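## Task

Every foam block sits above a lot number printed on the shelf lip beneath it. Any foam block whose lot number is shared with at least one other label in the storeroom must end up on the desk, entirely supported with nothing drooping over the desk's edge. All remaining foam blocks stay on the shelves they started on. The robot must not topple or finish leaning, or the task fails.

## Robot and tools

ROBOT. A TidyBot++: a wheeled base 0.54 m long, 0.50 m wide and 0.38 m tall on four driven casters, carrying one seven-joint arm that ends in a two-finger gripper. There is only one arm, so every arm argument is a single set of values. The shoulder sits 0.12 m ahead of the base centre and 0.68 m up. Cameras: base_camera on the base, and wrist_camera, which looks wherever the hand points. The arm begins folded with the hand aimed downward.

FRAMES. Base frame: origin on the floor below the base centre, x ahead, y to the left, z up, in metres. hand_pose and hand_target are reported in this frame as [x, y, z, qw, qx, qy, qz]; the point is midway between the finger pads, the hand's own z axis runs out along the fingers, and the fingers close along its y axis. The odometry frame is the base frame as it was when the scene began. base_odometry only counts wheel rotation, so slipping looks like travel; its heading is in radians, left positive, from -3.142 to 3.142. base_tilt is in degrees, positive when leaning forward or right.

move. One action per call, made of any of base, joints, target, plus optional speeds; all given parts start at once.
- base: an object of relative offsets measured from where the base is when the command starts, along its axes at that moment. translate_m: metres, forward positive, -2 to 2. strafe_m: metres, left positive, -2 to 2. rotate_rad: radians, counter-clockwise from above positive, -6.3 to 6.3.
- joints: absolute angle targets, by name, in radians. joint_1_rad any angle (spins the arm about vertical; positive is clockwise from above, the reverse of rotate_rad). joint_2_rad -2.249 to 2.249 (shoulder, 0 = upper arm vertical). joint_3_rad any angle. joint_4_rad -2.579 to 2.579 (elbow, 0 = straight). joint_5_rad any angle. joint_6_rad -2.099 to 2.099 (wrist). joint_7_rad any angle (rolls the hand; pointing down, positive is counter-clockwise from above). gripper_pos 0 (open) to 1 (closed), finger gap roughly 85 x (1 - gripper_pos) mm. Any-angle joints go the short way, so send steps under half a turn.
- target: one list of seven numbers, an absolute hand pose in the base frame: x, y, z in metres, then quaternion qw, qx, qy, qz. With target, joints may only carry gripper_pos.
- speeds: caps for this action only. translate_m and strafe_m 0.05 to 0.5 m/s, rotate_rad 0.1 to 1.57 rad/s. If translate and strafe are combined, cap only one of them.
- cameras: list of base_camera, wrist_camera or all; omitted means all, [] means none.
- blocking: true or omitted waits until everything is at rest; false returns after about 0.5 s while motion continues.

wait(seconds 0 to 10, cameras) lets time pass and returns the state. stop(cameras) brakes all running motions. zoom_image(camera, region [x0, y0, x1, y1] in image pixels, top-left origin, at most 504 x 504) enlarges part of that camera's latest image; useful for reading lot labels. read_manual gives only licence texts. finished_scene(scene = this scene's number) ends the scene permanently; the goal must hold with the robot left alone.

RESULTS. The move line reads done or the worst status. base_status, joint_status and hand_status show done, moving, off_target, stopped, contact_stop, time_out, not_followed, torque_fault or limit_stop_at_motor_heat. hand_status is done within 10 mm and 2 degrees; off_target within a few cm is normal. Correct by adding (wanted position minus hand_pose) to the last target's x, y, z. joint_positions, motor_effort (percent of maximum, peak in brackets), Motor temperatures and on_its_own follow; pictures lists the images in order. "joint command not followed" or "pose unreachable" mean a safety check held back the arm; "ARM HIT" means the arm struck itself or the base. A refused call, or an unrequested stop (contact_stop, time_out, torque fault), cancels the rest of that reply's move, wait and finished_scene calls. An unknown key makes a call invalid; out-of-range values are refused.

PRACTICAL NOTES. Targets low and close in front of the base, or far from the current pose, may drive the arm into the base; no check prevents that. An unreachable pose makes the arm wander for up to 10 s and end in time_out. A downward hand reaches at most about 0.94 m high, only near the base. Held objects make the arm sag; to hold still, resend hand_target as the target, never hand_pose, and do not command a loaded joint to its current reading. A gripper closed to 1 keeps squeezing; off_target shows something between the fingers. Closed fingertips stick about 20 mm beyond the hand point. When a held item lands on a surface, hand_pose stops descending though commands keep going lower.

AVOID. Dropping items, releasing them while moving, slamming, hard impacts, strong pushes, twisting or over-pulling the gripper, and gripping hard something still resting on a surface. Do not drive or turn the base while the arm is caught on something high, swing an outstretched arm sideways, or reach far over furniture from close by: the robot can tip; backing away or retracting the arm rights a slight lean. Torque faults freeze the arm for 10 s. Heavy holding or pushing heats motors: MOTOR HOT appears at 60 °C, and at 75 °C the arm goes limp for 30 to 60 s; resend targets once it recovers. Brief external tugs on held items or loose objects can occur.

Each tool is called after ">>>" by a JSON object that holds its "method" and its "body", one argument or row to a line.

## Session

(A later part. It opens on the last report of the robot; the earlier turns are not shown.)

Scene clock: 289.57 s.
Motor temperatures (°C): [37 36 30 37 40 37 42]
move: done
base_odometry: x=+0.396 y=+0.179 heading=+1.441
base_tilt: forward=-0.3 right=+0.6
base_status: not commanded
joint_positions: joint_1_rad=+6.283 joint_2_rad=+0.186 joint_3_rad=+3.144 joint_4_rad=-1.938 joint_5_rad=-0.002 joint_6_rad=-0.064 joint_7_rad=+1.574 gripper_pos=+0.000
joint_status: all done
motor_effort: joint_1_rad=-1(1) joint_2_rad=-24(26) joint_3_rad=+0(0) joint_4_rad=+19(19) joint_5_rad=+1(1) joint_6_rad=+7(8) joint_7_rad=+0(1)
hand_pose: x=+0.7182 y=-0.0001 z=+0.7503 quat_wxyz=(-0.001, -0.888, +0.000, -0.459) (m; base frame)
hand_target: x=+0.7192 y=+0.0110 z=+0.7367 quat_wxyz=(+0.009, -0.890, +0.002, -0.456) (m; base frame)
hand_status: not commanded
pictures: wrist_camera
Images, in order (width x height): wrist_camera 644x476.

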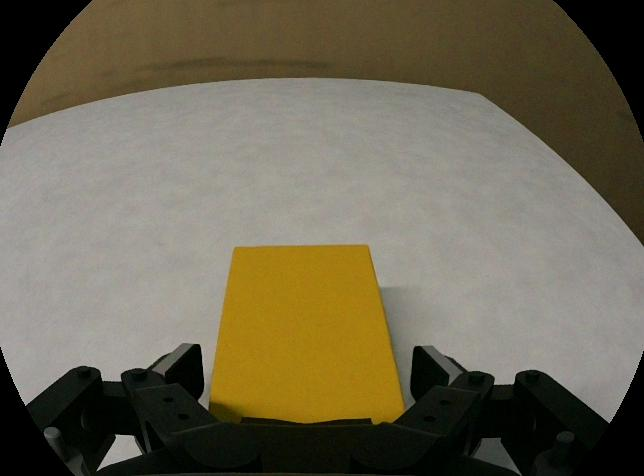

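>>> {"method": "move", "body": {
  "joints": {"joint_2_rad": 0.14, "joint_4_rad": -1.80, "joint_6_rad": -0.25},
  "cameras": ["wrist_camera"]
}}

>>> {"method": "move", "body": {
  "base": {"translate_m": -0.25},
  "joints": {"joint_2_rad": -0.55, "joint_4_rad": -1.82, "joint_6_rad": -0.93}
}}

Scene clock: 292.30 s.
Motor temperatures (°C): [37 36 30 37 40 37 42]
move: done
base_odometry: x=+0.396 y=+0.179 heading=+1.441
base_tilt: forward=-0.3 right=+0.6
base_status: not commanded
joint_positions: joint_1_rad=+6.283 joint_2_rad=+0.137 joint_3_rad=+3.144 joint_4_rad=-1.808 joint_5_rad=-0.002 joint_6_rad=-0.201 joint_7_rad=+1.574 gripper_pos=+0.000
joint_status: all done
motor_effort: joint_1_rad=+0(1) joint_2_rad=-25(27) joint_3_rad=+0(0) joint_4_rad=+21(21) joint_5_rad=+1(1) joint_6_rad=+7(8) joint_7_rad=+0(1)
hand_pose: x=+0.7302 y=-0.0001 z=+0.8144 quat_wxyz=(-0.001, -0.879, +0.000, -0.478) (m; base frame)
hand_target: x=+0.7243 y=+0.0155 z=+0.8045 quat_wxyz=(+0.015, -0.889, -0.002, -0.458) (m; base frame)
hand_status: not commanded
pictures: wrist_camera
Images, in order (width x height): wrist_camera 644x476.

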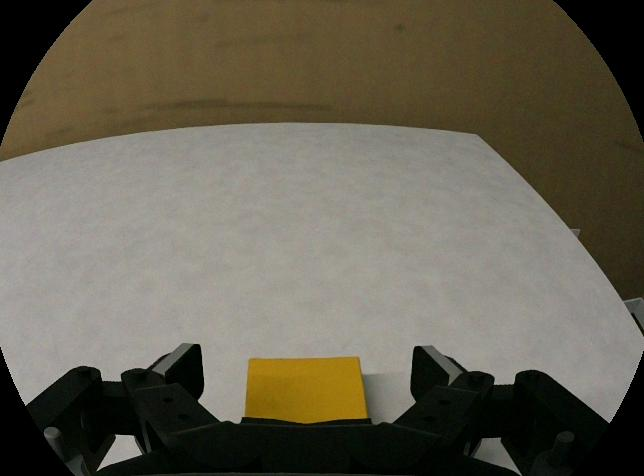

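Scene clock: 294.57 s.
Motor temperatures (°C): [37 36 30 37 40 37 42]
move: done
base_odometry: x=+0.364 y=-0.069 heading=+1.441
base_tilt: forward=-0.4 right=+0.6
base_status: done
joint_positions: joint_1_rad=+6.282 joint_2_rad=-0.540 joint_3_rad=+3.144 joint_4_rad=-1.808 joint_5_rad=-0.002 joint_6_rad=-0.879 joint_7_rad=+1.574 gripper_pos=+0.000
joint_status: all done
motor_effort: joint_1_rad=+0(2) joint_2_rad=-1(28) joint_3_rad=+1(2) joint_4_rad=+21(23) joint_5_rad=+0(1) joint_6_rad=+8(9) joint_7_rad=+0(1)
hand_pose: x=+0.4638 y=+0.0009 z=+0.9666 quat_wxyz=(+0.000, -0.879, +0.000, -0.477) (m; base frame)
hand_target: x=+0.4505 y=+0.0228 z=+0.9510 quat_wxyz=(+0.026, -0.890, -0.021, -0.454) (m; base frame)
hand_status: not commanded
pictures: base_camera, wrist_camera
Images, in order (width x height): base_camera 644x364, wrist_camera 644x476.

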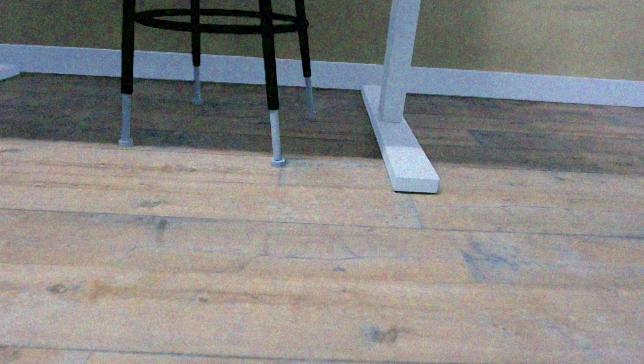

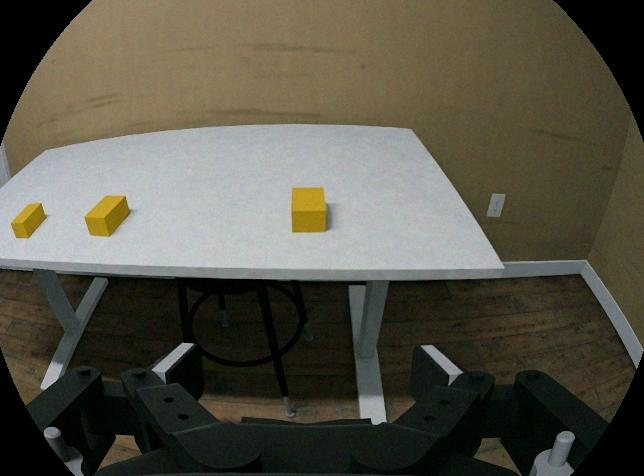

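>>> {"method": "finished_scene", "body": {
  "scene": 2
}}

The scene is finished: the task was done.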